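## Task

Get both the mint tin and the plastic box into the gray tray, each sitting upright.

## Robot and tools

Robot: two seven-joint arms, left_arm and right_arm, each ending in a vacuum cup tool instead of fingers. Each base sits on a tilted plate bolted to a shared metal frame behind the table; a fixed camera stand is also behind them. The arms' elbows are not set by the cup pose, so big turns of the cup can swing an elbow.

Frames. Scene frame: origin at table-top height midway between the nominal bases, +x out over the table, +z up, left_arm on the +y side (not the image left). Calibrated bases: left_arm at (-0.019, +0.151, +0.292) m, right_arm at (+0.039, -0.309, +0.292) m, both tilted. Each arm's reported hand pose, velocities and targets are in that arm's own base frame. Every motion offset you send is along the current Hand target's own axes. The cup point is the centre of the cup rim; the cup points along its +z axis. The tool body widens to about 5 cm sideways from roughly 3 cm behind the rim.

execute_actions(actions, cameras). actions is a list of actions; each action is a list of up to 15 rows, one row per 1/30 s step; a short action repeats its final row to fill 15 steps. Each row is one list of 14 numbers in [-1, 1] covering both arms: left dx, dy, dz, rx, ry, rz, left suction, then right dx, dy, dz, rx, ry, rz, right suction. The six pose numbers are an offset, not a pose: they are measured from that arm's Hand target as it stood when the action began, and every row in the action refers to that same start. Scale: 1.0 equals 0.6 m for dx/dy/dz and 180 degrees for the rotation vector (rx, ry, rz). Repeating an offset moves the arm further. Six zeros re-request the current Hand target. Suction is a fraction of full vacuum (about 55 kPa under ambient); 0.05 or less is off; it persists, so resend your last value to keep it (0 means off). An empty actions list returns a status with all camera images. cameras: list of names, ["all"], or [] for none.

move(target, speed, blend, blocking, cameras). target is one 14-number row laid out as above, or a list of up to 15 such rows; every row is an offset from the same Hand targets, not from the previous row. The cup points travel in straight lines, ending together, lasting at least 0.5 s and cut off at 10 s. speed: m/s, 0.002 to 0.5 (default 0.25), one value or one per row; rotation is capped at twice that in rad/s and at 0.873 rad/s. blend: metres by which corners in a list are rounded; 0 means stop at each. blocking=false returns after about 0.5 s while the move continues. Moves do not avoid obstacles or the other arm. Result adds a move: line with the ending (done, off_target, moving, held, fault) and limits (paced = pose clipped, held = a check withheld steps). done means within 3 mm and 2 degrees; neither done nor off_target tells you about contact.

wait(seconds 0 to 10): lets time pass, arms holding. stop: brakes a running move. zoom_image(camera, region): camera is cam_high, cam_left_wrist or cam_right_wrist; region [x0, y0, x1, y1] in pixels, origin top-left, at most 504 by 504, from that camera's newest image. clear_fault(arm): left_arm or right_arm, only after a reported torque fault. finished_scene(scene 1 to 3): ends the scene for good; after ending scene 1, make no other call in that reply.

Results: end_effector_position (m) and end_effector_quat_wxyz in the arm's base frame; Hand target (your last command after clipping; the next offsets start there, and the cup often rests a little short of it, so send the gap); Tool commands; suction_measured; part_present (switches to 1 at 0.50, back to 0 below 0.45); joint positions, velocities (may read within noise), torques (offset, scaled and noisy; positive toward larger angle); flange force on the tool's own axes (with error, or no reading); motor temperatures; MOTOR HOT and fault lines. Joint ranges: elbow -2.580 to 2.580, shoulder -2.250 to 2.250, wrist pitch -2.100 to 2.100 rad. Each control step clips commanded orientation to 32 degrees from the measured one.

Picking: turn suction on and press the 31 mm rim fully onto a smooth flat face, away from edges, holes or seams. An airtight seal reads up to 0.15 under the command; near 0 means no seal. Under vacuum the cup shortens, so the object sits up to about 13 mm nearer the tool. To place: lower until the object rests on its support, switch suction off, then back away at least 20 mm; the rebounding cup can shove it. If the cup seals to the table, switch suction off.

Cameras: cam_high (fixed, scene frame), cam_left_wrist and cam_right_wrist (carried, arm base frame), all 896x504, with OpenCV-style calibration given; fixed cameras may be a few mm and degrees off.

Avoid: targets past a firm contact (the stiff arms press up to motor limits), fast touches, arm-to-arm contact or bringing the last links together, releasing moving items, dropping things or letting anything leave the table. Torque limits are 104.5 N m for the four inner joints and 51.3 N m for the three wrist joints; exceeding them or a 5 degree deviation stops the arm until clear_fault. Holding loads or straining heats motors: warning at 60 °C, fault with sagging arm at 75 °C. Loose objects may be nudged now and then.

Each tool is called as name(argument=value, ...) on one line, values as JSON.

## Session

execute_actions(actions=[])

Scene clock: 0.00 s.
left_arm: end_effector_position=(+0.3225, +0.2922, +0.4576) suction_measured=0.01 part_present=0 end_effector_quat_wxyz=(-0.149, +0.650, +0.570, +0.480) | right_arm: end_effector_position=(+0.5283, +0.1484, +0.0428) suction_measured=0.00 part_present=0 end_effector_quat_wxyz=(-0.265, +0.670, -0.401, +0.566)
Joint positions: left_arm=[0.918 0.708 -2.252 2.078 -1.946 -0.667 2.769] | right_arm=[-1.467 1.835 1.032 2.174 2.641 0.729 0.742]
Joint velocities: within noise
Joint torques (N m): no reading
Motor temperatures (°C): left_arm=[32 21 24 24 31 36 36] | right_arm=[24 19 27 25 29 31 37]
Flange force (N): no reading
Hand target: left_arm +0.3225, +0.2922, +0.4576; -0.149, +0.650, +0.570, +0.480 | right_arm +0.5283, +0.1484, +0.0428; -0.265, +0.670, -0.401, +0.566
Tool commands: left_gripper/suction=+0.0 right_gripper/suction=+0.0
camera_calibration:
cam_left_wrist: T_world_to_cam=[[-0.0957779, 0.613864, 0.78358, -0.503398], [0.874616, -0.323954, 0.360694, -0.298995], [0.475261, 0.719878, -0.505868, -0.0185009], [0, 0, 0, 1]] pos_world=[0.222084, 0.225475, 0.492939]
cam_right_wrist: T_world_to_cam=[[0.0369253, -0.820454, 0.57052, 0.0746315], [-0.252302, -0.560068, -0.789093, 0.304343], [0.966944, -0.114806, -0.227683, -0.368045], [0, 0, 0, 1]] pos_world=[0.42991, 0.18943, 0.113778]

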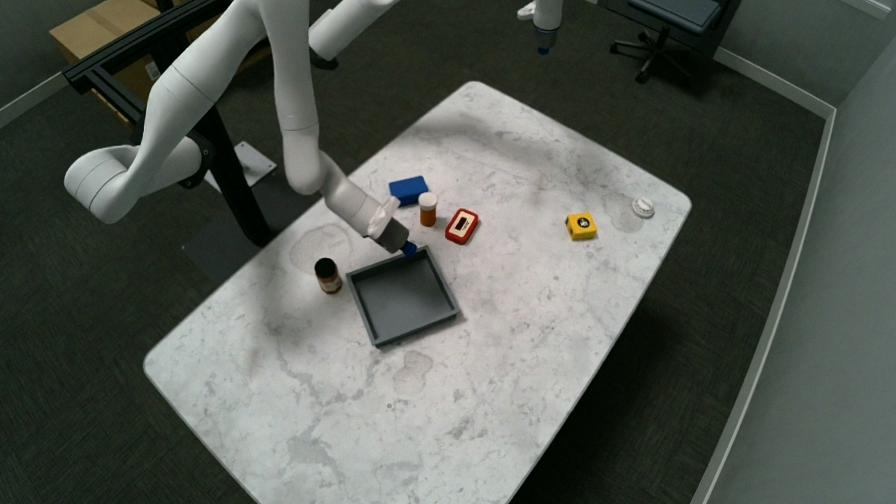

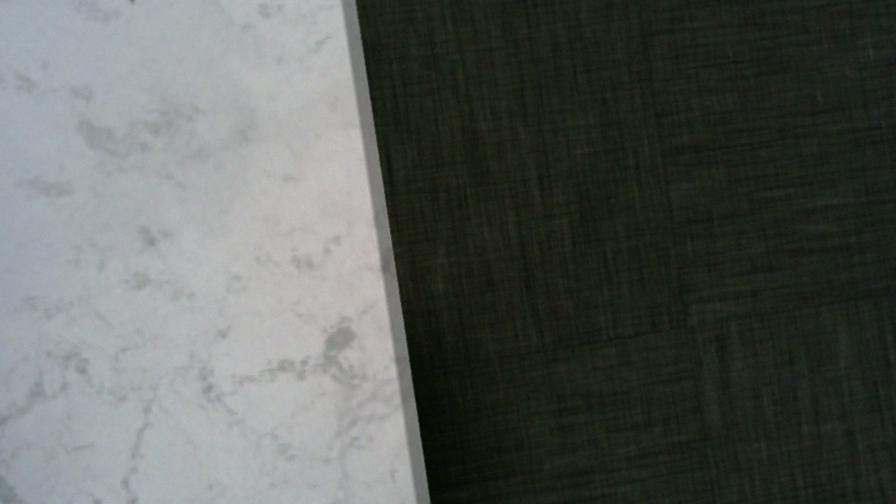

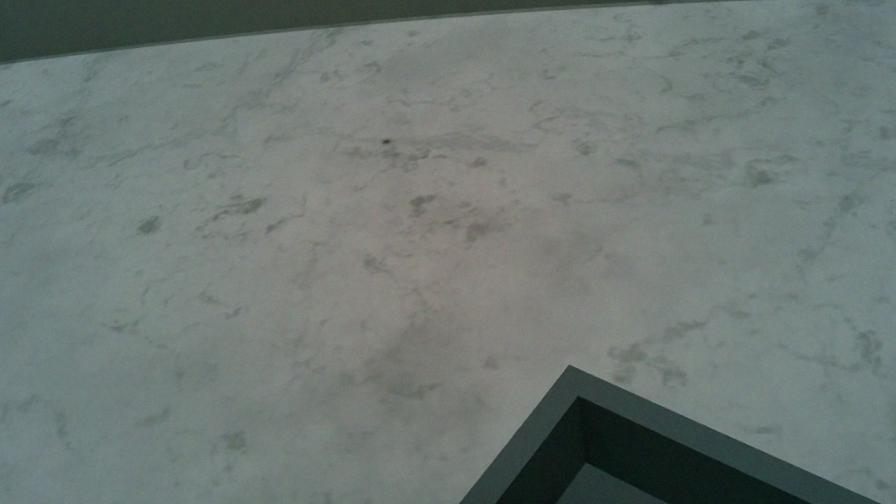

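zoom_image(camera="cam_high", region=[340, 160, 500, 260])

zoom_image(camera="cam_high", region=[540, 180, 680, 260])

Scaled by 3.150 from the camera's 896x504 image, which has a finer 1280x720 frame.

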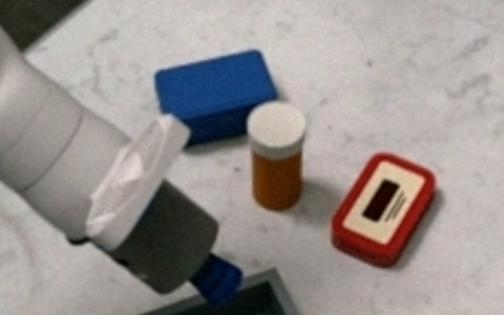

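Scaled by 3.600 from the camera's 896x504 image, which has a finer 1280x720 frame.

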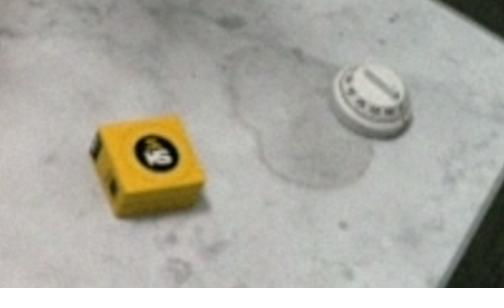

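move(target=[0,0,0,0,0,0,0,-0.2637,-0.2553,-0.473,-0.2556,0.0745,0,0], speed=0.4, cameras=["cam_right_wrist","cam_high"])

Scene clock: 13.93 s.
left_arm: end_effector_position=(+0.3225, +0.2922, +0.4576) suction_measured=0.01 part_present=0 end_effector_quat_wxyz=(-0.149, +0.650, +0.570, +0.480) | right_arm: end_effector_position=(+0.2835, +0.3917, +0.1425) suction_measured=0.00 part_present=0 end_effector_quat_wxyz=(+0.065, +0.651, -0.618, +0.437)
Joint positions: left_arm=[0.918 0.708 -2.252 2.078 -1.946 -0.667 2.769] | right_arm=[-1.864 1.335 1.232 1.35 2.828 -1.357 0.784]
Joint torques (N m): left_arm=[6.41 -0.15 -4.48 -3.8 0.07 0.14 0.11] | right_arm=[-10.12 -8.94 1.65 -7.69 0.11 -0.03 0.25]
Flange force (N): left_arm=[-1.7 -5.1 5.0] | right_arm=[5.8 3.8 1.9]
Hand target: left_arm +0.3225, +0.2922, +0.4576; -0.149, +0.650, +0.570, +0.480 | right_arm +0.2835, +0.3917, +0.1425; +0.065, +0.651, -0.618, +0.437
Off the commanded pose: left_arm 0.000 m, 0 deg | right_arm 0.000 m, 0 deg.
move: done
camera_calibration:
cam_right_wrist: T_world_to_cam=[[-0.122887, -0.735988, 0.665748, 0.22509], [-0.872017, -0.24019, -0.426492, 0.456242], [0.473799, -0.632954, -0.612278, 0.316916], [0, 0, 0, 1]] pos_world=[0.275357, 0.475841, 0.238771]
Images, in order (width x height): cam_high 896x504, cam_right_wrist 896x504.

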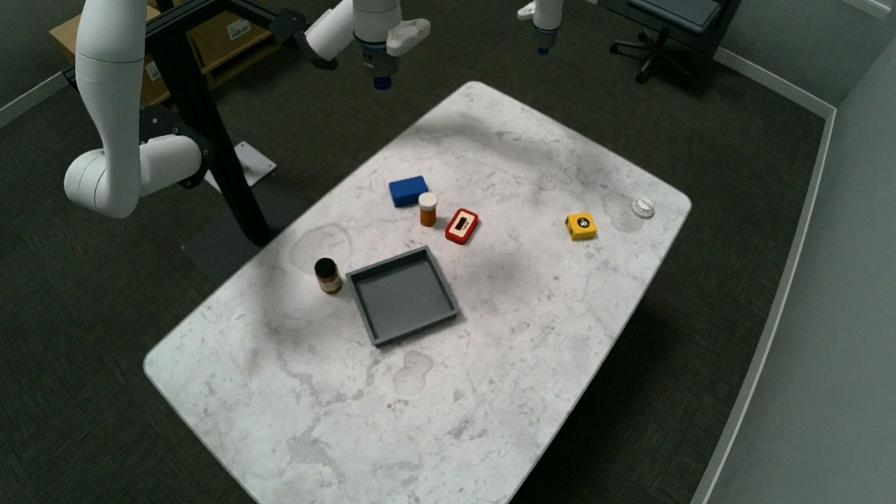

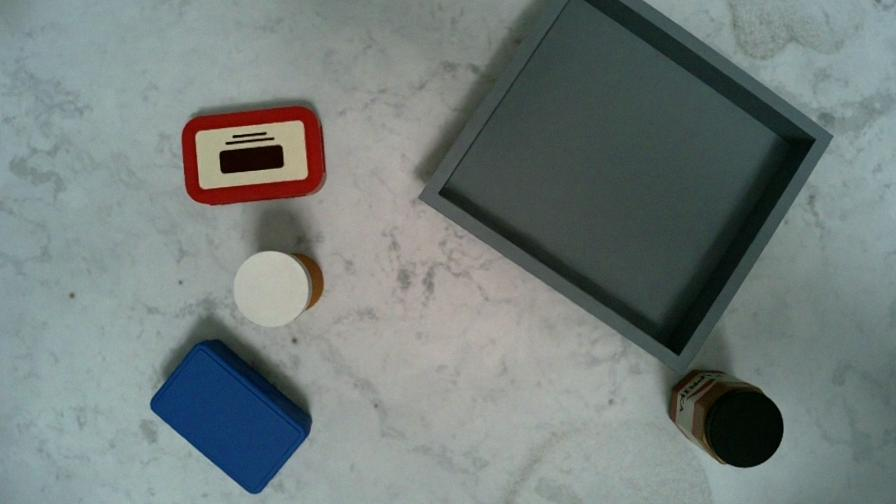

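move(target=[[0,0,0,0,0,0,0,-0.215,-0.1807,0.575,0,0,0,0],[0,0,0,0,0,0,0,-0.215,-0.1807,0.735,0,0,0,1]], speed=[0.35,0.15], blend=[0.03,0], cameras=["cam_high","cam_right_wrist"])

Scene clock: 23.57 s.
left_arm: end_effector_position=(+0.3225, +0.2922, +0.4576) suction_measured=0.01 part_present=0 end_effector_quat_wxyz=(-0.149, +0.650, +0.570, +0.480) | right_arm: end_effector_position=(+0.6109, +0.2376, -0.1607) suction_measured=0.00 part_present=0 end_effector_quat_wxyz=(+0.065, +0.651, -0.618, +0.437)
Joint positions: left_arm=[0.918 0.708 -2.252 2.078 -1.946 -0.667 2.769] | right_arm=[-1.062 1.889 1.148 0.768 2.742 -0.949 0.739]
Joint torques (N m): left_arm=[6.42 -0.16 -4.48 -3.77 0.06 0.15 0.12] | right_arm=[-16.22 -14.55 1.33 -6.49 0.11 0 0.25]
Flange force (N): left_arm=[-1.6 -5.0 5.0] | right_arm=[8.9 6.2 -3.8]
Hand target: left_arm +0.3225, +0.2922, +0.4576; -0.149, +0.650, +0.570, +0.480 | right_arm +0.6109, +0.2376, -0.1607; +0.065, +0.651, -0.618, +0.437
Off the commanded pose: left_arm 0.000 m, 0 deg | right_arm 0.000 m, 0 deg.
move: done
camera_calibration:
cam_right_wrist: T_world_to_cam=[[-0.122954, -0.7359, 0.665833, 0.35378], [-0.872008, -0.240201, -0.426505, 0.575412], [0.473798, -0.633052, -0.612176, -0.121348], [0, 0, 0, 1]] pos_world=[0.602757, 0.321742, -0.0644294]
Images, in order (width x height): cam_high 896x504, cam_right_wrist 896x504.

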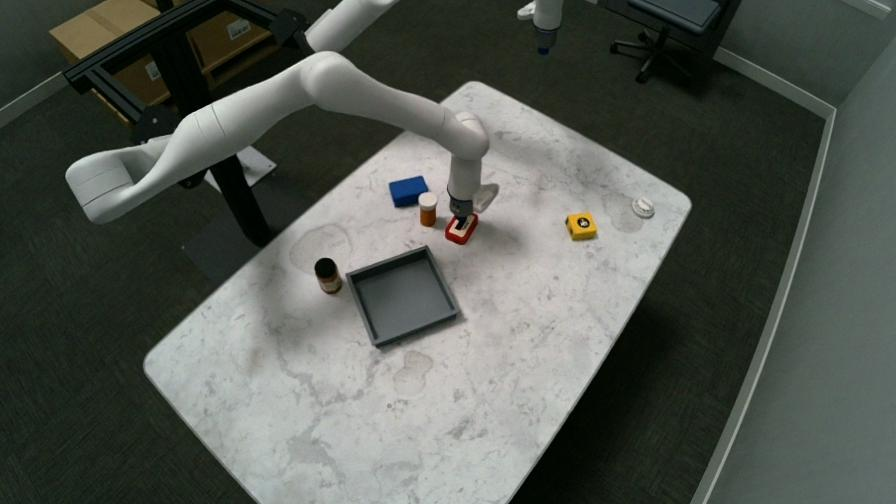

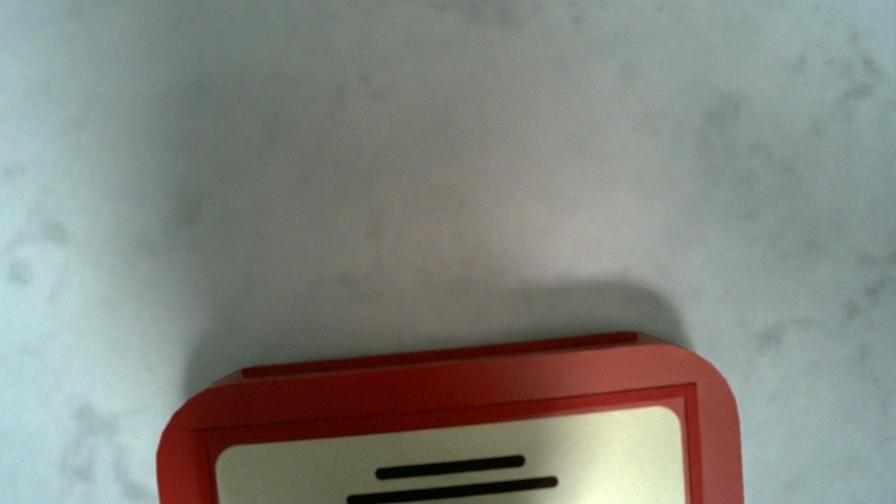

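move(target=[0,0,0,0,0,0,0,0,0,0.0417,0,0,0,1], speed=0.04)

Scene clock: 25.47 s.
left_arm: end_effector_position=(+0.3225, +0.2922, +0.4576) suction_measured=0.01 part_present=0 end_effector_quat_wxyz=(-0.149, +0.650, +0.570, +0.480) | right_arm: end_effector_position=(+0.6231, +0.2220, -0.1759) suction_measured=0.36 part_present=0 end_effector_quat_wxyz=(+0.065, +0.651, -0.618, +0.437)
Joint positions: left_arm=[0.918 0.708 -2.252 2.078 -1.946 -0.667 2.769] | right_arm=[-1.016 1.919 1.157 0.723 2.746 -0.938 0.729]
Joint torques (N m): left_arm=[6.42 -0.14 -4.46 -3.74 0.1 0.15 0.14] | right_arm=[-16.76 -14.72 1.27 -6.71 0.1 -0.05 0.21]
Flange force (N): left_arm=[-1.4 -5.1 4.9] | right_arm=[9.8 6.6 -3.4]
Hand target: left_arm +0.3225, +0.2922, +0.4576; -0.149, +0.650, +0.570, +0.480 | right_arm +0.6231, +0.2220, -0.1759; +0.065, +0.651, -0.618, +0.437
Off the commanded pose: left_arm 0.000 m, 0 deg | right_arm 0.000 m, 0 deg.
move: done

wait(seconds=0.2)

Scene clock: 25.97 s.
left_arm: end_effector_position=(+0.3225, +0.2922, +0.4576) suction_measured=0.01 part_present=0 end_effector_quat_wxyz=(-0.149, +0.650, +0.570, +0.480) | right_arm: end_effector_position=(+0.6231, +0.2220, -0.1760) suction_measured=0.93 part_present=1 end_effector_quat_wxyz=(+0.065, +0.651, -0.618, +0.437)
Joint positions: left_arm=[0.918 0.708 -2.252 2.078 -1.946 -0.667 2.769] | right_arm=[-1.016 1.919 1.157 0.722 2.746 -0.938 0.729]
Joint torques (N m): left_arm=[6.48 -0.15 -4.44 -3.79 0.07 0.17 0.1] | right_arm=[-16.76 -14.73 1.37 -6.59 0.14 -0.02 0.23]
Flange force (N): left_arm=[-1.5 -4.9 4.9] | right_arm=[9.1 6.2 -3.2]
Hand target: left_arm +0.3225, +0.2922, +0.4576; -0.149, +0.650, +0.570, +0.480 | right_arm +0.6231, +0.2220, -0.1760; +0.065, +0.651, -0.618, +0.437
Tool commands: left_gripper/suction=+0.0 right_gripper/suction=+1.0
Off the commanded pose: left_arm 0.000 m, 0 deg | right_arm 0.000 m, 0 deg.
wait: 0.20 s; at rest from the start

move(target=[[0,0,0,0,0,0,0,0,0,-0.14,0,0,0,1],[0,0,0,0,0,0,0,0.36,-0.0343,-0.14,0,0,-0.283,1],[0,0,0,0,0,0,0,0.36,-0.0343,-0.04,0,0,-0.283,1]], speed=[0.12,0.25,0.12], blend=[0.02,0.02,0], cameras=["cam_high","cam_right_wrist"])

Scene clock: 31.27 s.
left_arm: end_effector_position=(+0.3225, +0.2922, +0.4576) suction_measured=0.01 part_present=0 end_effector_quat_wxyz=(-0.149, +0.650, +0.570, +0.480) | right_arm: end_effector_position=(+0.5978, +0.0803, -0.0118) suction_measured=0.99 part_present=1 end_effector_quat_wxyz=(+0.246, +0.853, -0.278, +0.367)
Joint positions: left_arm=[0.918 0.708 -2.252 2.078 -1.946 -0.667 2.769] | right_arm=[-1.044 1.466 0.942 1.525 3.059 -0.412 1.783]
Joint torques (N m): left_arm=[6.44 -0.17 -4.51 -3.72 0.07 0.18 0.14] | right_arm=[-15.1 -11.12 -0.14 -4.04 0.13 0.03 0.19]
Flange force (N): left_arm=[-1.4 -4.8 5.1] | right_arm=[-0.6 5.2 -2.4]
Hand target: left_arm +0.3225, +0.2922, +0.4576; -0.149, +0.650, +0.570, +0.480 | right_arm +0.5978, +0.0803, -0.0118; +0.246, +0.853, -0.278, +0.367
Off the commanded pose: left_arm 0.000 m, 0 deg | right_arm 0.000 m, 0 deg.
move: done
camera_calibration:
cam_right_wrist: T_world_to_cam=[[0.592464, -0.267796, 0.759784, -0.326888], [-0.645312, -0.722336, 0.248604, 0.500861], [0.482244, -0.637586, -0.60077, -0.128173], [0, 0, 0, 1]] pos_world=[0.578692, 0.192529, 0.0468464]
Images, in order (width x height): cam_high 896x504, cam_right_wrist 896x504.

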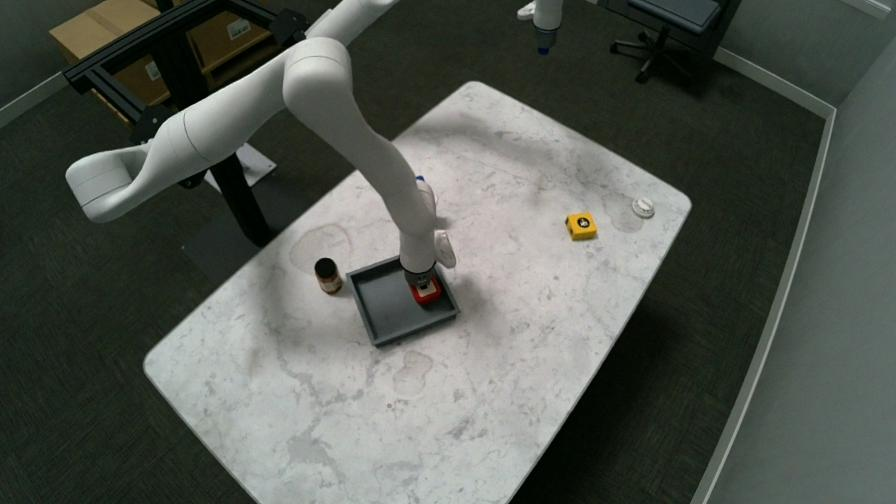

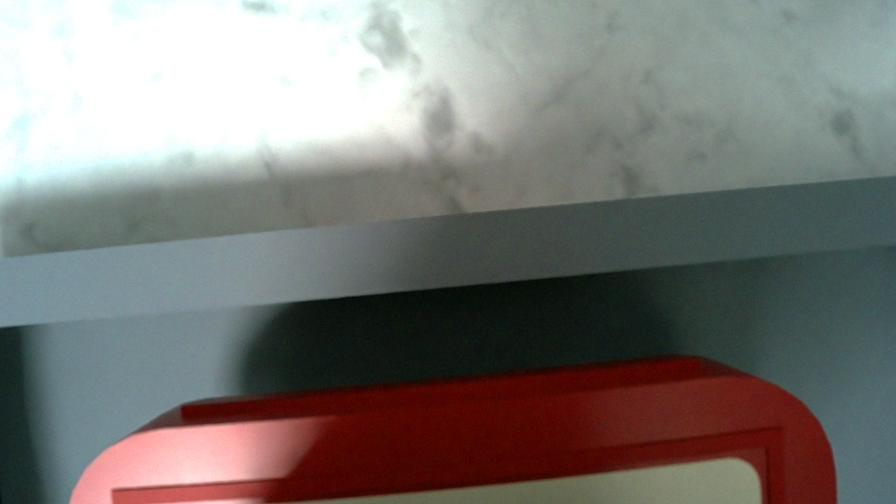

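move(target=[0,0,0,0,0,0,0,0,0,0.043,0,0,0,1], speed=0.05, cameras=["cam_right_wrist"])

Scene clock: 32.80 s.
left_arm: end_effector_position=(+0.3225, +0.2922, +0.4576) suction_measured=0.01 part_present=0 end_effector_quat_wxyz=(-0.149, +0.650, +0.570, +0.480) | right_arm: end_effector_position=(+0.6104, +0.0642, -0.0276) suction_measured=0.98 part_present=1 end_effector_quat_wxyz=(+0.246, +0.853, -0.278, +0.367)
Joint positions: left_arm=[0.918 0.708 -2.252 2.078 -1.946 -0.667 2.769] | right_arm=[-0.999 1.5 0.936 1.494 3.058 -0.386 1.784]
Joint torques (N m): left_arm=[6.43 -0.19 -4.45 -3.73 0.07 0.15 0.09] | right_arm=[-15.01 -11.22 -0.04 -3.77 0.08 0.04 0.24]
Flange force (N): left_arm=[-1.5 -4.8 4.8] | right_arm=[-0.8 4.9 -2.9]
Hand target: left_arm +0.3225, +0.2922, +0.4576; -0.149, +0.650, +0.570, +0.480 | right_arm +0.6104, +0.0642, -0.0276; +0.246, +0.853, -0.278, +0.367
Off the commanded pose: left_arm 0.000 m, 0 deg | right_arm 0.000 m, 0 deg.
move: done
camera_calibration:
cam_right_wrist: T_world_to_cam=[[0.592427, -0.267839, 0.759798, -0.326707], [-0.645346, -0.722321, 0.248559, 0.501284], [0.482244, -0.637586, -0.600771, -0.153946], [0, 0, 0, 1]] pos_world=[0.591292, 0.176429, 0.0311464]
Images, in order (width x height): cam_right_wrist 896x504.

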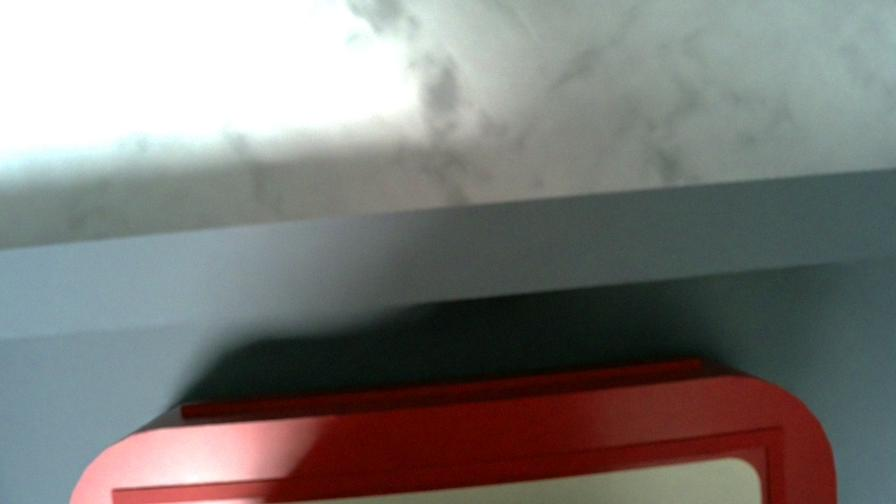

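move(target=[0,0,0,0,0,0,0,0,0,0.006,0,0,0,1], speed=0.03)

move(target=[0,0,0,0,0,0,0,0,0,0.005,0,0,0,1], speed=0.03, cameras=["cam_right_wrist"])

Scene clock: 34.40 s.
left_arm: end_effector_position=(+0.3225, +0.2922, +0.4576) suction_measured=0.01 part_present=0 end_effector_quat_wxyz=(-0.149, +0.650, +0.570, +0.480) | right_arm: end_effector_position=(+0.6122, +0.0620, -0.0298) suction_measured=1.00 part_present=1 end_effector_quat_wxyz=(+0.246, +0.853, -0.278, +0.367)
Joint positions: left_arm=[0.918 0.708 -2.252 2.078 -1.946 -0.667 2.769] | right_arm=[-0.992 1.505 0.936 1.489 3.058 -0.383 1.784]
Joint torques (N m): left_arm=[6.45 -0.16 -4.49 -3.79 0.06 0.17 0.14] | right_arm=[-15.2 -11.36 -0.08 -3.88 0.06 0.05 0.22]
Flange force (N): left_arm=[-1.6 -5.0 5.1] | right_arm=[-0.8 5.2 -2.7]
Hand target: left_arm +0.3225, +0.2922, +0.4576; -0.149, +0.650, +0.570, +0.480 | right_arm +0.6122, +0.0620, -0.0298; +0.246, +0.853, -0.278, +0.367
Off the commanded pose: left_arm 0.000 m, 0 deg | right_arm 0.000 m, 0 deg.
move: done

Scene clock: 35.10 s.
left_arm: end_effector_position=(+0.3225, +0.2922, +0.4576) suction_measured=0.01 part_present=0 end_effector_quat_wxyz=(-0.149, +0.650, +0.570, +0.480) | right_arm: end_effector_position=(+0.6136, +0.0602, -0.0316) suction_measured=0.98 part_present=1 end_effector_quat_wxyz=(+0.246, +0.853, -0.278, +0.367)
Joint positions: left_arm=[0.918 0.708 -2.252 2.078 -1.946 -0.667 2.769] | right_arm=[-0.987 1.509 0.935 1.485 3.058 -0.381 1.784]
Joint torques (N m): left_arm=[6.4 -0.19 -4.47 -3.79 0.06 0.17 0.08] | right_arm=[-12.29 -9.12 -0.34 -3.82 0.06 0.48 0.24]
Flange force (N): left_arm=[-1.7 -4.9 4.7] | right_arm=[-1.1 6.9 -11.2]
Hand target: left_arm +0.3225, +0.2922, +0.4576; -0.149, +0.650, +0.570, +0.480 | right_arm +0.6136, +0.0601, -0.0316; +0.246, +0.853, -0.278, +0.367
Off the commanded pose: left_arm 0.000 m, 0 deg | right_arm 0.000 m, 0 deg.
move: done
camera_calibration:
cam_right_wrist: T_world_to_cam=[[0.592515, -0.26786, 0.759722, -0.326709], [-0.645264, -0.722398, 0.248547, 0.501347], [0.482246, -0.637488, -0.600872, -0.160521], [0, 0, 0, 1]] pos_world=[0.594491, 0.172329, 0.0271467]
Images, in order (width x height): cam_right_wrist 896x504.

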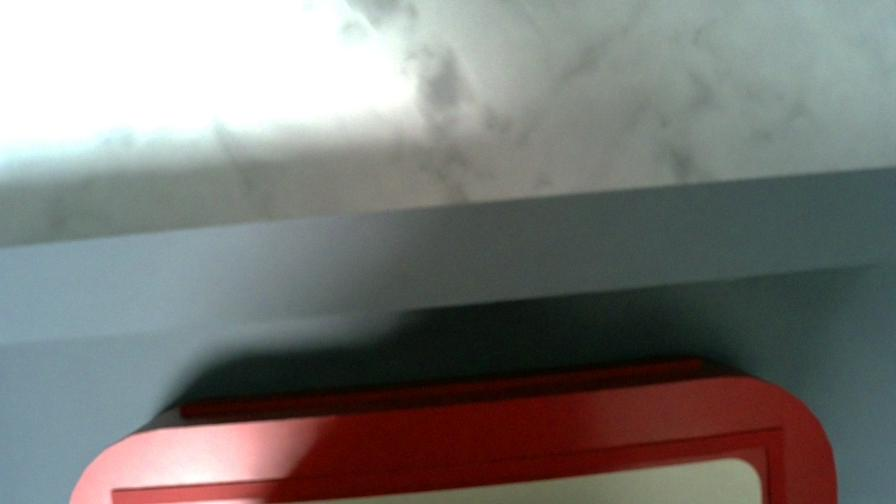

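move(target=[[0,0,0,0,0,0,0,0,0,0,0,0,0,0],[0,0,0,0,0,0,0,0,0,-0.25,0,0,0,0],[0,0,0,0,0,0,0,-0.4906,-0.0836,-0.25,0,0,0,0],[0,0,0,0,0,0,0,-0.4906,-0.0836,-0.1,0,0,0,1]], speed=[0.1,0.12,0.35,0.15], blend=[0,0.03,0.03,0], cameras=["cam_high","cam_right_wrist"])

Scene clock: 42.80 s.
left_arm: end_effector_position=(+0.3225, +0.2922, +0.4576) suction_measured=0.01 part_present=0 end_effector_quat_wxyz=(-0.149, +0.650, +0.570, +0.480) | right_arm: end_effector_position=(+0.4474, +0.2202, -0.2303) suction_measured=0.00 part_present=0 end_effector_quat_wxyz=(+0.246, +0.853, -0.278, +0.367)
Joint positions: left_arm=[0.918 0.708 -2.252 2.078 -1.946 -0.667 2.769] | right_arm=[-1.394 1.89 0.83 1.222 2.899 -0.682 1.356]
Joint torques (N m): left_arm=[6.45 -0.12 -4.5 -3.74 0.07 0.16 0.11] | right_arm=[-12.83 -15.22 0.74 -5.55 0.11 0.01 0.22]
Flange force (N): left_arm=[-1.4 -4.9 5.2] | right_arm=[2.4 6.7 -3.0]
Hand target: left_arm +0.3225, +0.2922, +0.4576; -0.149, +0.650, +0.570, +0.480 | right_arm +0.4474, +0.2202, -0.2303; +0.246, +0.853, -0.278, +0.367
Off the commanded pose: left_arm 0.000 m, 0 deg | right_arm 0.000 m, 0 deg.
move: done
camera_calibration:
cam_right_wrist: T_world_to_cam=[[0.592478, -0.267903, 0.759736, -0.0343001], [-0.645298, -0.722383, 0.248502, 0.559083], [0.482246, -0.637488, -0.600873, -0.0976558], [0, 0, 0, 1]] pos_world=[0.428192, 0.332429, -0.171553]
Images, in order (width x height): cam_high 896x504, cam_right_wrist 896x504.

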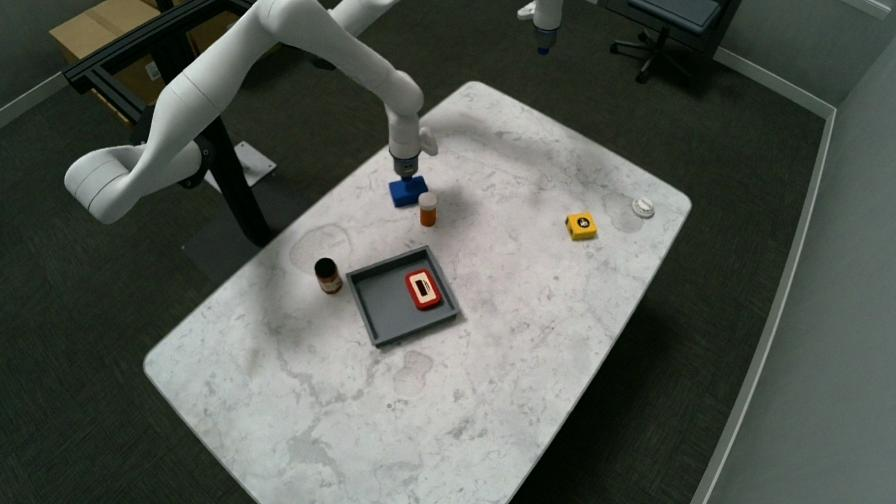

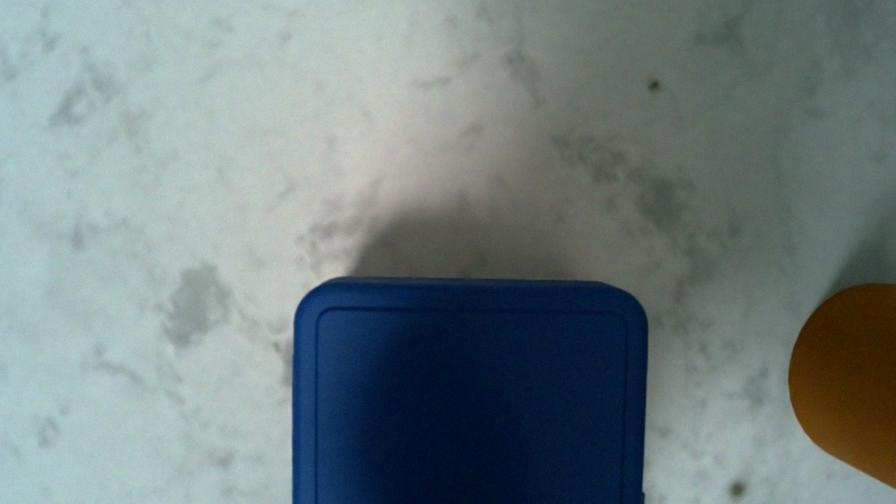

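move(target=[0,0,0,0,0,0,0,0.0083,-0.0067,0.039,0,0,0,1], speed=0.04)

wait(seconds=0.3)

Scene clock: 44.80 s.
left_arm: end_effector_position=(+0.3225, +0.2922, +0.4576) suction_measured=0.01 part_present=0 end_effector_quat_wxyz=(-0.149, +0.650, +0.570, +0.480) | right_arm: end_effector_position=(+0.4643, +0.2071, -0.2416) suction_measured=0.00 part_present=0 end_effector_quat_wxyz=(+0.246, +0.853, -0.278, +0.367)
Joint positions: left_arm=[0.918 0.708 -2.252 2.078 -1.946 -0.667 2.769] | right_arm=[-1.348 1.919 0.841 1.187 2.904 -0.666 1.361]
Joint torques (N m): left_arm=[6.42 -0.11 -4.47 -3.72 0.06 0.17 0.11] | right_arm=[-13.32 -15.09 0.65 -5.49 0.09 0.07 0.21]
Flange force (N): left_arm=[-1.4 -4.9 5.0] | right_arm=[2.7 6.3 -3.0]
Hand target: left_arm +0.3225, +0.2922, +0.4576; -0.149, +0.650, +0.570, +0.480 | right_arm +0.4643, +0.2071, -0.2416; +0.246, +0.853, -0.278, +0.367
Off the commanded pose: left_arm 0.000 m, 0 deg | right_arm 0.000 m, 0 deg.
move: done

Scene clock: 45.10 s.
left_arm: end_effector_position=(+0.3225, +0.2922, +0.4576) suction_measured=0.01 part_present=0 end_effector_quat_wxyz=(-0.149, +0.650, +0.570, +0.480) | right_arm: end_effector_position=(+0.4643, +0.2071, -0.2416) suction_measured=0.00 part_present=0 end_effector_quat_wxyz=(+0.246, +0.853, -0.278, +0.367)
Joint positions: left_arm=[0.918 0.708 -2.252 2.078 -1.946 -0.667 2.769] | right_arm=[-1.348 1.919 0.841 1.187 2.904 -0.666 1.361]
Joint torques (N m): left_arm=[6.4 -0.17 -4.48 -3.76 0.09 0.16 0.1] | right_arm=[-13.03 -15.16 0.66 -5.34 0.07 0.04 0.25]
Flange force (N): left_arm=[-1.5 -4.9 4.8] | right_arm=[2.1 6.1 -3.2]
Hand target: left_arm +0.3225, +0.2922, +0.4576; -0.149, +0.650, +0.570, +0.480 | right_arm +0.4643, +0.2071, -0.2416; +0.246, +0.853, -0.278, +0.367
Tool commands: left_gripper/suction=+0.0 right_gripper/suction=+1.0
Off the commanded pose: left_arm 0.000 m, 0 deg | right_arm 0.000 m, 0 deg.
wait: 0.30 s; at rest by 0.17 s

Step down.

move(target=[0,0,0,0,0,0,0,0,0,0.007,0,0,0,1], speed=0.03)

wait(seconds=0.3, cameras=["cam_right_wrist"])

Scene clock: 46.40 s.
left_arm: end_effector_position=(+0.3225, +0.2922, +0.4576) suction_measured=0.01 part_present=0 end_effector_quat_wxyz=(-0.149, +0.650, +0.570, +0.480) | right_arm: end_effector_position=(+0.4663, +0.2045, -0.2442) suction_measured=0.23 part_present=0 end_effector_quat_wxyz=(+0.246, +0.853, -0.278, +0.367)
Joint positions: left_arm=[0.918 0.708 -2.252 2.078 -1.946 -0.667 2.769] | right_arm=[-1.342 1.925 0.843 1.182 2.904 -0.662 1.36]
Joint torques (N m): left_arm=[6.41 -0.19 -4.44 -3.78 0.03 0.15 0.11] | right_arm=[-13.33 -15.43 0.67 -5.55 0.08 -0.02 0.2]
Flange force (N): left_arm=[-1.7 -5.0 4.8] | right_arm=[2.4 6.7 -2.6]
Hand target: left_arm +0.3225, +0.2922, +0.4576; -0.149, +0.650, +0.570, +0.480 | right_arm +0.4664, +0.2045, -0.2442; +0.246, +0.853, -0.278, +0.367
Off the commanded pose: left_arm 0.000 m, 0 deg | right_arm 0.000 m, 0 deg.
move: done

Scene clock: 46.70 s.
left_arm: end_effector_position=(+0.3225, +0.2922, +0.4576) suction_measured=0.01 part_present=0 end_effector_quat_wxyz=(-0.149, +0.650, +0.570, +0.480) | right_arm: end_effector_position=(+0.4664, +0.2044, -0.2442) suction_measured=0.65 part_present=1 end_effector_quat_wxyz=(+0.246, +0.853, -0.278, +0.367)
Joint positions: left_arm=[0.918 0.708 -2.252 2.078 -1.946 -0.667 2.769] | right_arm=[-1.342 1.926 0.843 1.182 2.904 -0.662 1.36]
Joint torques (N m): left_arm=[6.42 -0.16 -4.44 -3.77 0.08 0.17 0.13] | right_arm=[-13.32 -15.39 0.7 -5.48 0.08 0.02 0.26]
Flange force (N): left_arm=[-1.5 -5.0 4.8] | right_arm=[2.2 6.3 -2.6]
Hand target: left_arm +0.3225, +0.2922, +0.4576; -0.149, +0.650, +0.570, +0.480 | right_arm +0.4664, +0.2044, -0.2442; +0.246, +0.853, -0.278, +0.367
Tool commands: left_gripper/suction=+0.0 right_gripper/suction=+1.0
Off the commanded pose: left_arm 0.000 m, 0 deg | right_arm 0.000 m, 0 deg.
wait: 0.30 s; at rest by 0.17 s
camera_calibration:
cam_right_wrist: T_world_to_cam=[[0.592476, -0.267783, 0.759779, -0.0391825], [-0.645301, -0.722341, 0.248618, 0.563419], [0.482244, -0.637586, -0.60077, -0.125252], [0, 0, 0, 1]] pos_world=[0.447192, 0.316629, -0.185554]
Images, in order (width x height): cam_right_wrist 896x504.

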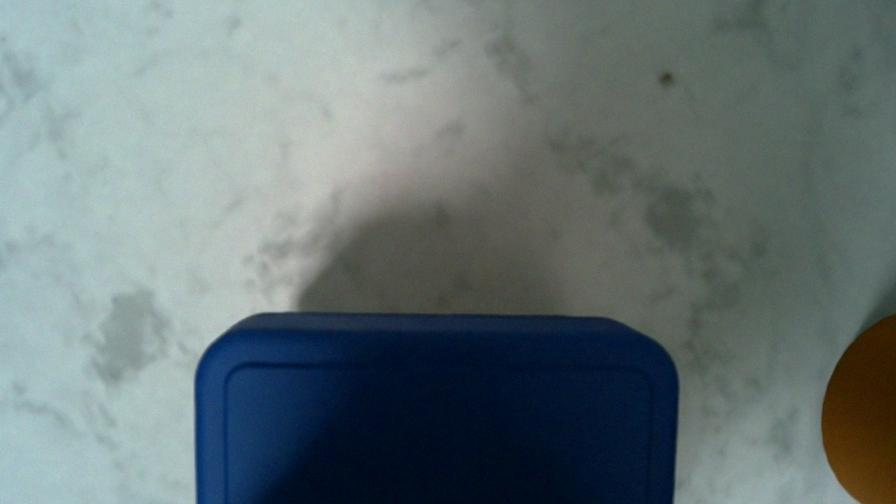

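move(target=[[0,0,0,0,0,0,0,0,0,-0.217,0,0,0,1],[0,0,0,0,0,0,0,0.4996,0.2331,-0.217,0,0,0.461,1],[0,0,0,0,0,0,0,0.4996,0.2331,-0.05,0,0,0.461,1]], speed=[0.12,0.25,0.12], blend=[0.02,0.02,0], cameras=["cam_high","cam_right_wrist"])

Scene clock: 53.93 s.
left_arm: end_effector_position=(+0.3225, +0.2922, +0.4576) suction_measured=0.01 part_present=0 end_effector_quat_wxyz=(-0.149, +0.650, +0.570, +0.480) | right_arm: end_effector_position=(+0.5330, +0.0339, +0.0329) suction_measured=0.96 part_present=1 end_effector_quat_wxyz=(+0.058, -0.455, +0.773, -0.438)
Joint positions: left_arm=[0.918 0.708 -2.252 2.078 -1.946 -0.667 2.769] | right_arm=[-1.163 1.43 1.08 1.857 2.466 -0.254 0.941]
Joint torques (N m): left_arm=[6.4 -0.13 -4.44 -3.76 0.11 0.15 0.1] | right_arm=[-13.22 -9.34 0.87 -2.47 0.07 -0.02 0.17]
Flange force (N): left_arm=[-1.5 -5.0 4.7] | right_arm=[3.5 0.9 -2.7]
Hand target: left_arm +0.3225, +0.2922, +0.4576; -0.149, +0.650, +0.570, +0.480 | right_arm +0.5331, +0.0339, +0.0329; +0.058, -0.455, +0.773, -0.438
Off the commanded pose: left_arm 0.000 m, 0 deg | right_arm 0.000 m, 0 deg.
move: done
camera_calibration:
cam_right_wrist: T_world_to_cam=[[-0.563255, -0.755926, 0.333645, 0.311752], [-0.676891, 0.190552, -0.710992, 0.431896], [0.473881, -0.626311, -0.619009, -0.0948753], [0, 0, 0, 1]] pos_world=[0.512902, 0.0939414, 0.144331]
Images, in order (width x height): cam_high 896x504, cam_right_wrist 896x504.

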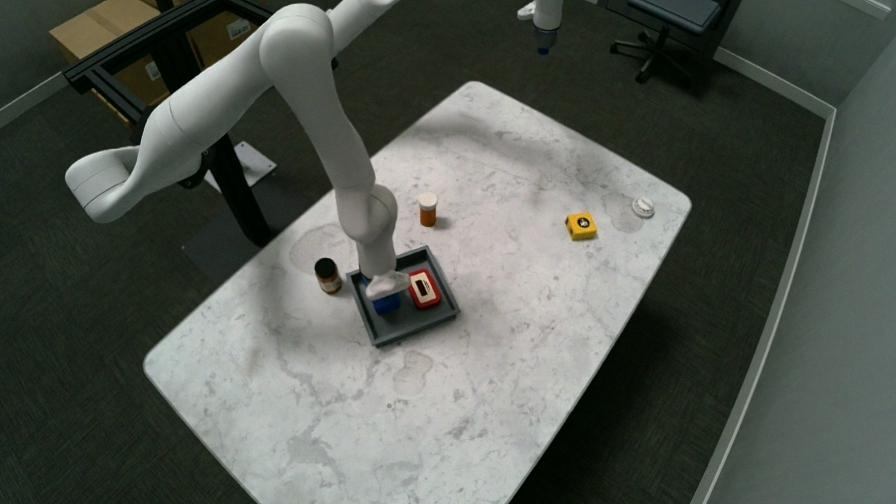

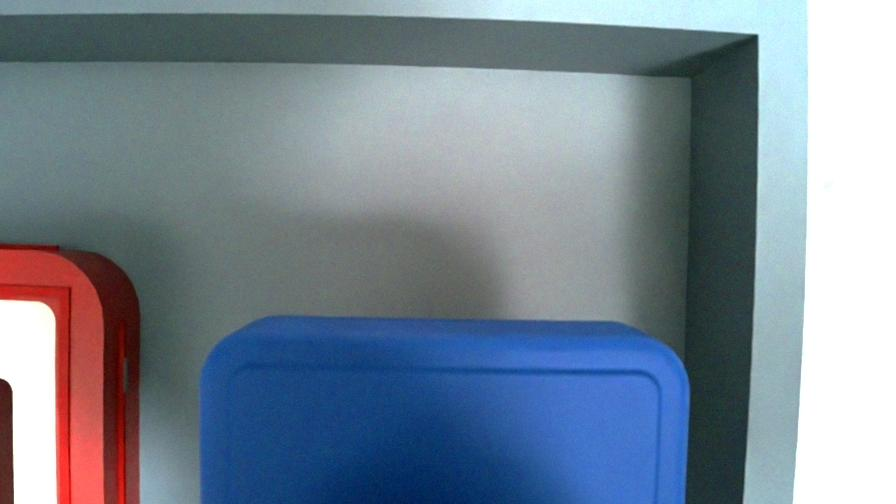

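move(target=[0,0,0,0,0,0,0,0,0,0.057,0,0,0,1], speed=0.05)

move(target=[0,0,0,0,0,0,0,0,0,0.005,0,0,0,1], speed=0.03, cameras=["cam_right_wrist"])

Scene clock: 55.73 s.
left_arm: end_effector_position=(+0.3225, +0.2922, +0.4576) suction_measured=0.01 part_present=0 end_effector_quat_wxyz=(-0.149, +0.650, +0.570, +0.480) | right_arm: end_effector_position=(+0.5498, +0.0126, +0.0121) suction_measured=0.96 part_present=1 end_effector_quat_wxyz=(+0.058, -0.455, +0.773, -0.438)
Joint positions: left_arm=[0.918 0.708 -2.252 2.078 -1.946 -0.667 2.769] | right_arm=[-1.086 1.458 1.04 1.821 2.457 -0.199 0.954]
Joint torques (N m): left_arm=[6.44 -0.21 -4.45 -3.76 0.08 0.17 0.09] | right_arm=[-13.32 -9.59 0.58 -2.16 0.09 0.02 0.17]
Flange force (N): left_arm=[-1.5 -4.7 4.7] | right_arm=[3.0 0.8 -3.4]
Hand target: left_arm +0.3225, +0.2922, +0.4576; -0.149, +0.650, +0.570, +0.480 | right_arm +0.5498, +0.0126, +0.0121; +0.058, -0.455, +0.773, -0.438
Off the commanded pose: left_arm 0.000 m, 0 deg | right_arm 0.000 m, 0 deg.
move: done

Scene clock: 56.43 s.
left_arm: end_effector_position=(+0.3225, +0.2922, +0.4576) suction_measured=0.01 part_present=0 end_effector_quat_wxyz=(-0.149, +0.650, +0.570, +0.480) | right_arm: end_effector_position=(+0.5512, +0.0107, +0.0103) suction_measured=0.99 part_present=1 end_effector_quat_wxyz=(+0.058, -0.455, +0.773, -0.438)
Joint positions: left_arm=[0.918 0.708 -2.252 2.078 -1.946 -0.667 2.769] | right_arm=[-1.079 1.461 1.036 1.818 2.457 -0.194 0.954]
Joint torques (N m): left_arm=[6.42 -0.13 -4.43 -3.69 0.08 0.17 0.1] | right_arm=[-13.24 -9.66 0.59 -2.21 0.08 0.03 0.23]
Flange force (N): left_arm=[-1.3 -4.8 4.7] | right_arm=[3.0 1.1 -3.7]
Hand target: left_arm +0.3225, +0.2922, +0.4576; -0.149, +0.650, +0.570, +0.480 | right_arm +0.5512, +0.0107, +0.0103; +0.058, -0.455, +0.773, -0.438
Off the commanded pose: left_arm 0.000 m, 0 deg | right_arm 0.000 m, 0 deg.
move: done
camera_calibration:
cam_right_wrist: T_world_to_cam=[[-0.563255, -0.755926, 0.333645, 0.311964], [-0.676891, 0.190552, -0.710992, 0.432516], [0.473881, -0.626311, -0.619009, -0.132144], [0, 0, 0, 1]] pos_world=[0.531102, 0.0706414, 0.121631]
Images, in order (width x height): cam_right_wrist 896x504.

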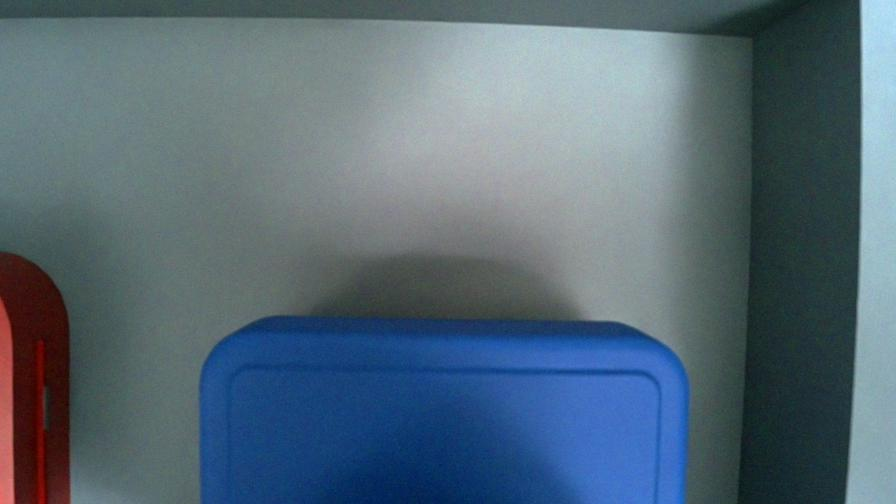

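move(target=[0,0,0,0,0,0,0,0,0,0.004,0,0,0,1], speed=0.03)

Scene clock: 57.57 s.
left_arm: end_effector_position=(+0.3225, +0.2922, +0.4576) suction_measured=0.01 part_present=0 end_effector_quat_wxyz=(-0.149, +0.650, +0.570, +0.480) | right_arm: end_effector_position=(+0.5524, +0.0092, +0.0088) suction_measured=0.96 part_present=1 end_effector_quat_wxyz=(+0.058, -0.455, +0.773, -0.438)
Joint positions: left_arm=[0.918 0.708 -2.252 2.078 -1.946 -0.667 2.769] | right_arm=[-1.074 1.463 1.034 1.815 2.457 -0.191 0.955]
Joint torques (N m): left_arm=[6.42 -0.16 -4.44 -3.74 0.08 0.18 0.11] | right_arm=[-13.36 -9.7 0.65 -2.09 0.08 0.01 0.23]
Flange force (N): left_arm=[-1.4 -4.9 4.7] | right_arm=[2.9 1.0 -3.2]
Hand target: left_arm +0.3225, +0.2922, +0.4576; -0.149, +0.650, +0.570, +0.480 | right_arm +0.5524, +0.0092, +0.0088; +0.058, -0.455, +0.773, -0.438
Off the commanded pose: left_arm 0.000 m, 0 deg | right_arm 0.000 m, 0 deg.
move: done

move(target=[0,0,0,0,0,0,0,0,0,0.004,0,0,0,1], speed=0.03)

wait(seconds=0, cameras=["cam_right_wrist"])

Scene clock: 59.03 s.
left_arm: end_effector_position=(+0.3225, +0.2922, +0.4576) suction_measured=0.01 part_present=0 end_effector_quat_wxyz=(-0.149, +0.650, +0.570, +0.480) | right_arm: end_effector_position=(+0.5536, +0.0078, +0.0074) suction_measured=1.00 part_present=1 end_effector_quat_wxyz=(+0.058, -0.455, +0.773, -0.438)
Joint positions: left_arm=[0.918 0.708 -2.252 2.078 -1.946 -0.667 2.769] | right_arm=[-1.069 1.465 1.031 1.812 2.456 -0.187 0.956]
Joint torques (N m): left_arm=[6.42 -0.14 -4.38 -3.77 0.09 0.17 0.1] | right_arm=[-4.48 -3.2 -1.11 -3.76 -0.07 1.1 0.21]
Flange force (N): left_arm=[-1.5 -5.0 4.5] | right_arm=[7.5 2.2 -34.4]
Hand target: left_arm +0.3225, +0.2922, +0.4576; -0.149, +0.650, +0.570, +0.480 | right_arm +0.5536, +0.0077, +0.0073; +0.058, -0.455, +0.773, -0.438
Off the commanded pose: left_arm 0.000 m, 0 deg | right_arm 0.000 m, 0 deg.
move: done

Scene clock: 59.03 s.
left_arm: end_effector_position=(+0.3225, +0.2922, +0.4576) suction_measured=0.01 part_present=0 end_effector_quat_wxyz=(-0.149, +0.650, +0.570, +0.480) | right_arm: end_effector_position=(+0.5536, +0.0078, +0.0074) suction_measured=1.00 part_present=1 end_effector_quat_wxyz=(+0.058, -0.455, +0.773, -0.438)
Joint positions: left_arm=[0.918 0.708 -2.252 2.078 -1.946 -0.667 2.769] | right_arm=[-1.069 1.465 1.031 1.812 2.456 -0.187 0.956]
Joint torques (N m): left_arm=[6.42 -0.14 -4.38 -3.77 0.09 0.17 0.1] | right_arm=[-4.48 -3.2 -1.11 -3.76 -0.07 1.1 0.21]
Flange force (N): left_arm=[-1.5 -5.0 4.5] | right_arm=[7.5 2.2 -34.4]
Hand target: left_arm +0.3225, +0.2922, +0.4576; -0.149, +0.650, +0.570, +0.480 | right_arm +0.5536, +0.0077, +0.0073; +0.058, -0.455, +0.773, -0.438
Tool commands: left_gripper/suction=+0.0 right_gripper/suction=+1.0
Off the commanded pose: left_arm 0.000 m, 0 deg | right_arm 0.000 m, 0 deg.
camera_calibration:
cam_right_wrist: T_world_to_cam=[[-0.563191, -0.756009, 0.333565, 0.312015], [-0.676868, 0.19052, -0.711021, 0.432557], [0.473988, -0.62622, -0.619018, -0.136908], [0, 0, 0, 1]] pos_world=[0.533401, 0.0677411, 0.118732]
Images, in order (width x height): cam_right_wrist 896x504.

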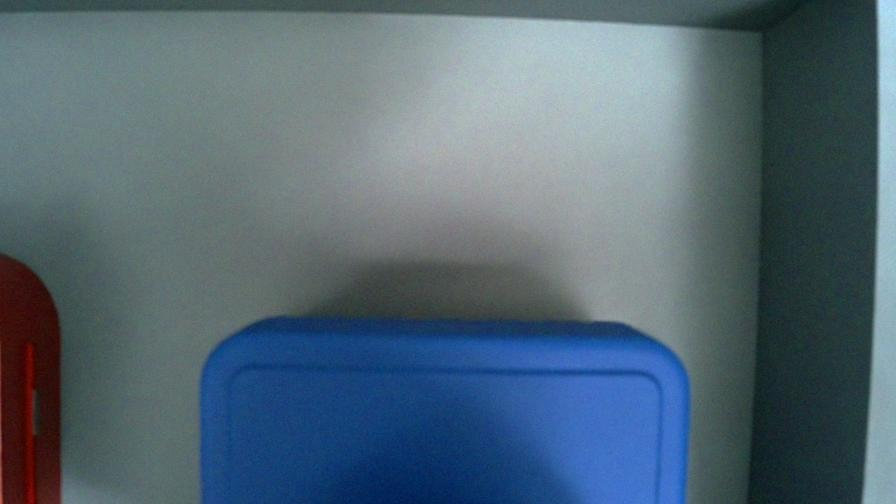

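Contact. Release.

move(target=[[0,0,0,0,0,0,0,0,0,0,0,0,0,0],[0,0,0,0,0,0,0,0,0,-0.2,0,0,0,0]], speed=[0.1,0.12], cameras=["cam_high","cam_right_wrist"])

Scene clock: 61.50 s.
left_arm: end_effector_position=(+0.3225, +0.2922, +0.4576) suction_measured=0.01 part_present=0 end_effector_quat_wxyz=(-0.149, +0.650, +0.570, +0.480) | right_arm: end_effector_position=(+0.4950, +0.0826, +0.0805) suction_measured=0.00 part_present=0 end_effector_quat_wxyz=(+0.058, -0.455, +0.773, -0.438)
Joint positions: left_arm=[0.918 0.708 -2.252 2.078 -1.946 -0.667 2.769] | right_arm=[-1.34 1.377 1.19 1.906 2.505 -0.41 0.899]
Joint torques (N m): left_arm=[6.48 -0.17 -4.46 -3.74 0.05 0.15 0.1] | right_arm=[-12.34 -8.17 1.33 -3.37 0.12 0.06 0.21]
Flange force (N): left_arm=[-1.5 -4.8 5.0] | right_arm=[4.1 1.1 -2.9]
Hand target: left_arm +0.3225, +0.2922, +0.4576; -0.149, +0.650, +0.570, +0.480 | right_arm +0.4950, +0.0826, +0.0805; +0.058, -0.455, +0.773, -0.438
Off the commanded pose: left_arm 0.000 m, 0 deg | right_arm 0.000 m, 0 deg.
move: done
camera_calibration:
cam_right_wrist: T_world_to_cam=[[-0.563305, -0.755913, 0.333591, 0.311214], [-0.676848, 0.190608, -0.711017, 0.430594], [0.473882, -0.62631, -0.619009, -0.0169793], [0, 0, 0, 1]] pos_world=[0.474802, 0.142541, 0.191831]
Images, in order (width x height): cam_high 896x504, cam_right_wrist 896x504.

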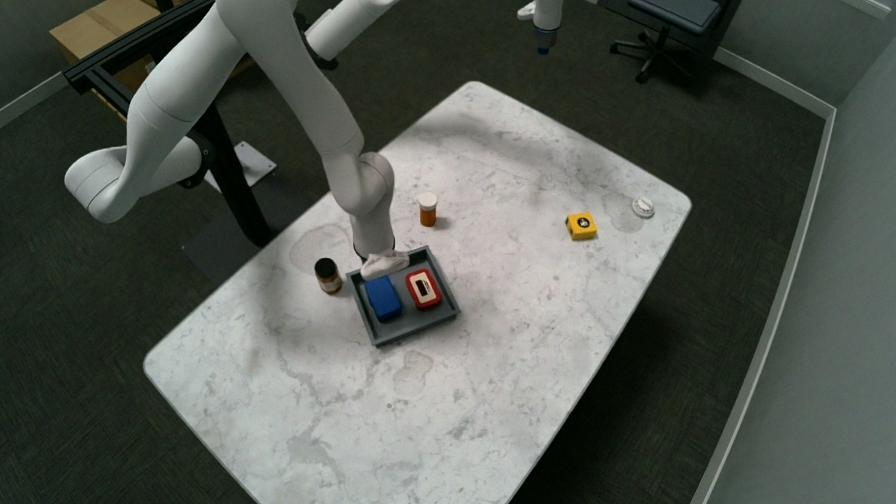

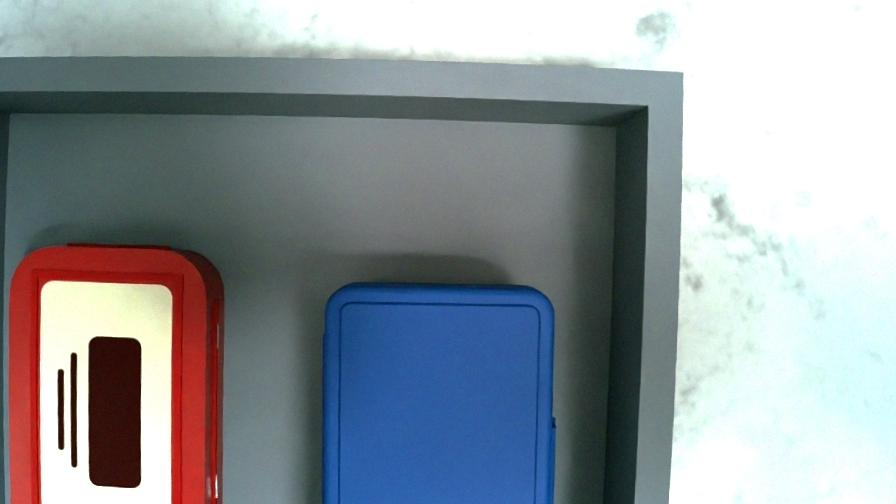

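finished_scene(scene=2)

The scene is finished: the task was done.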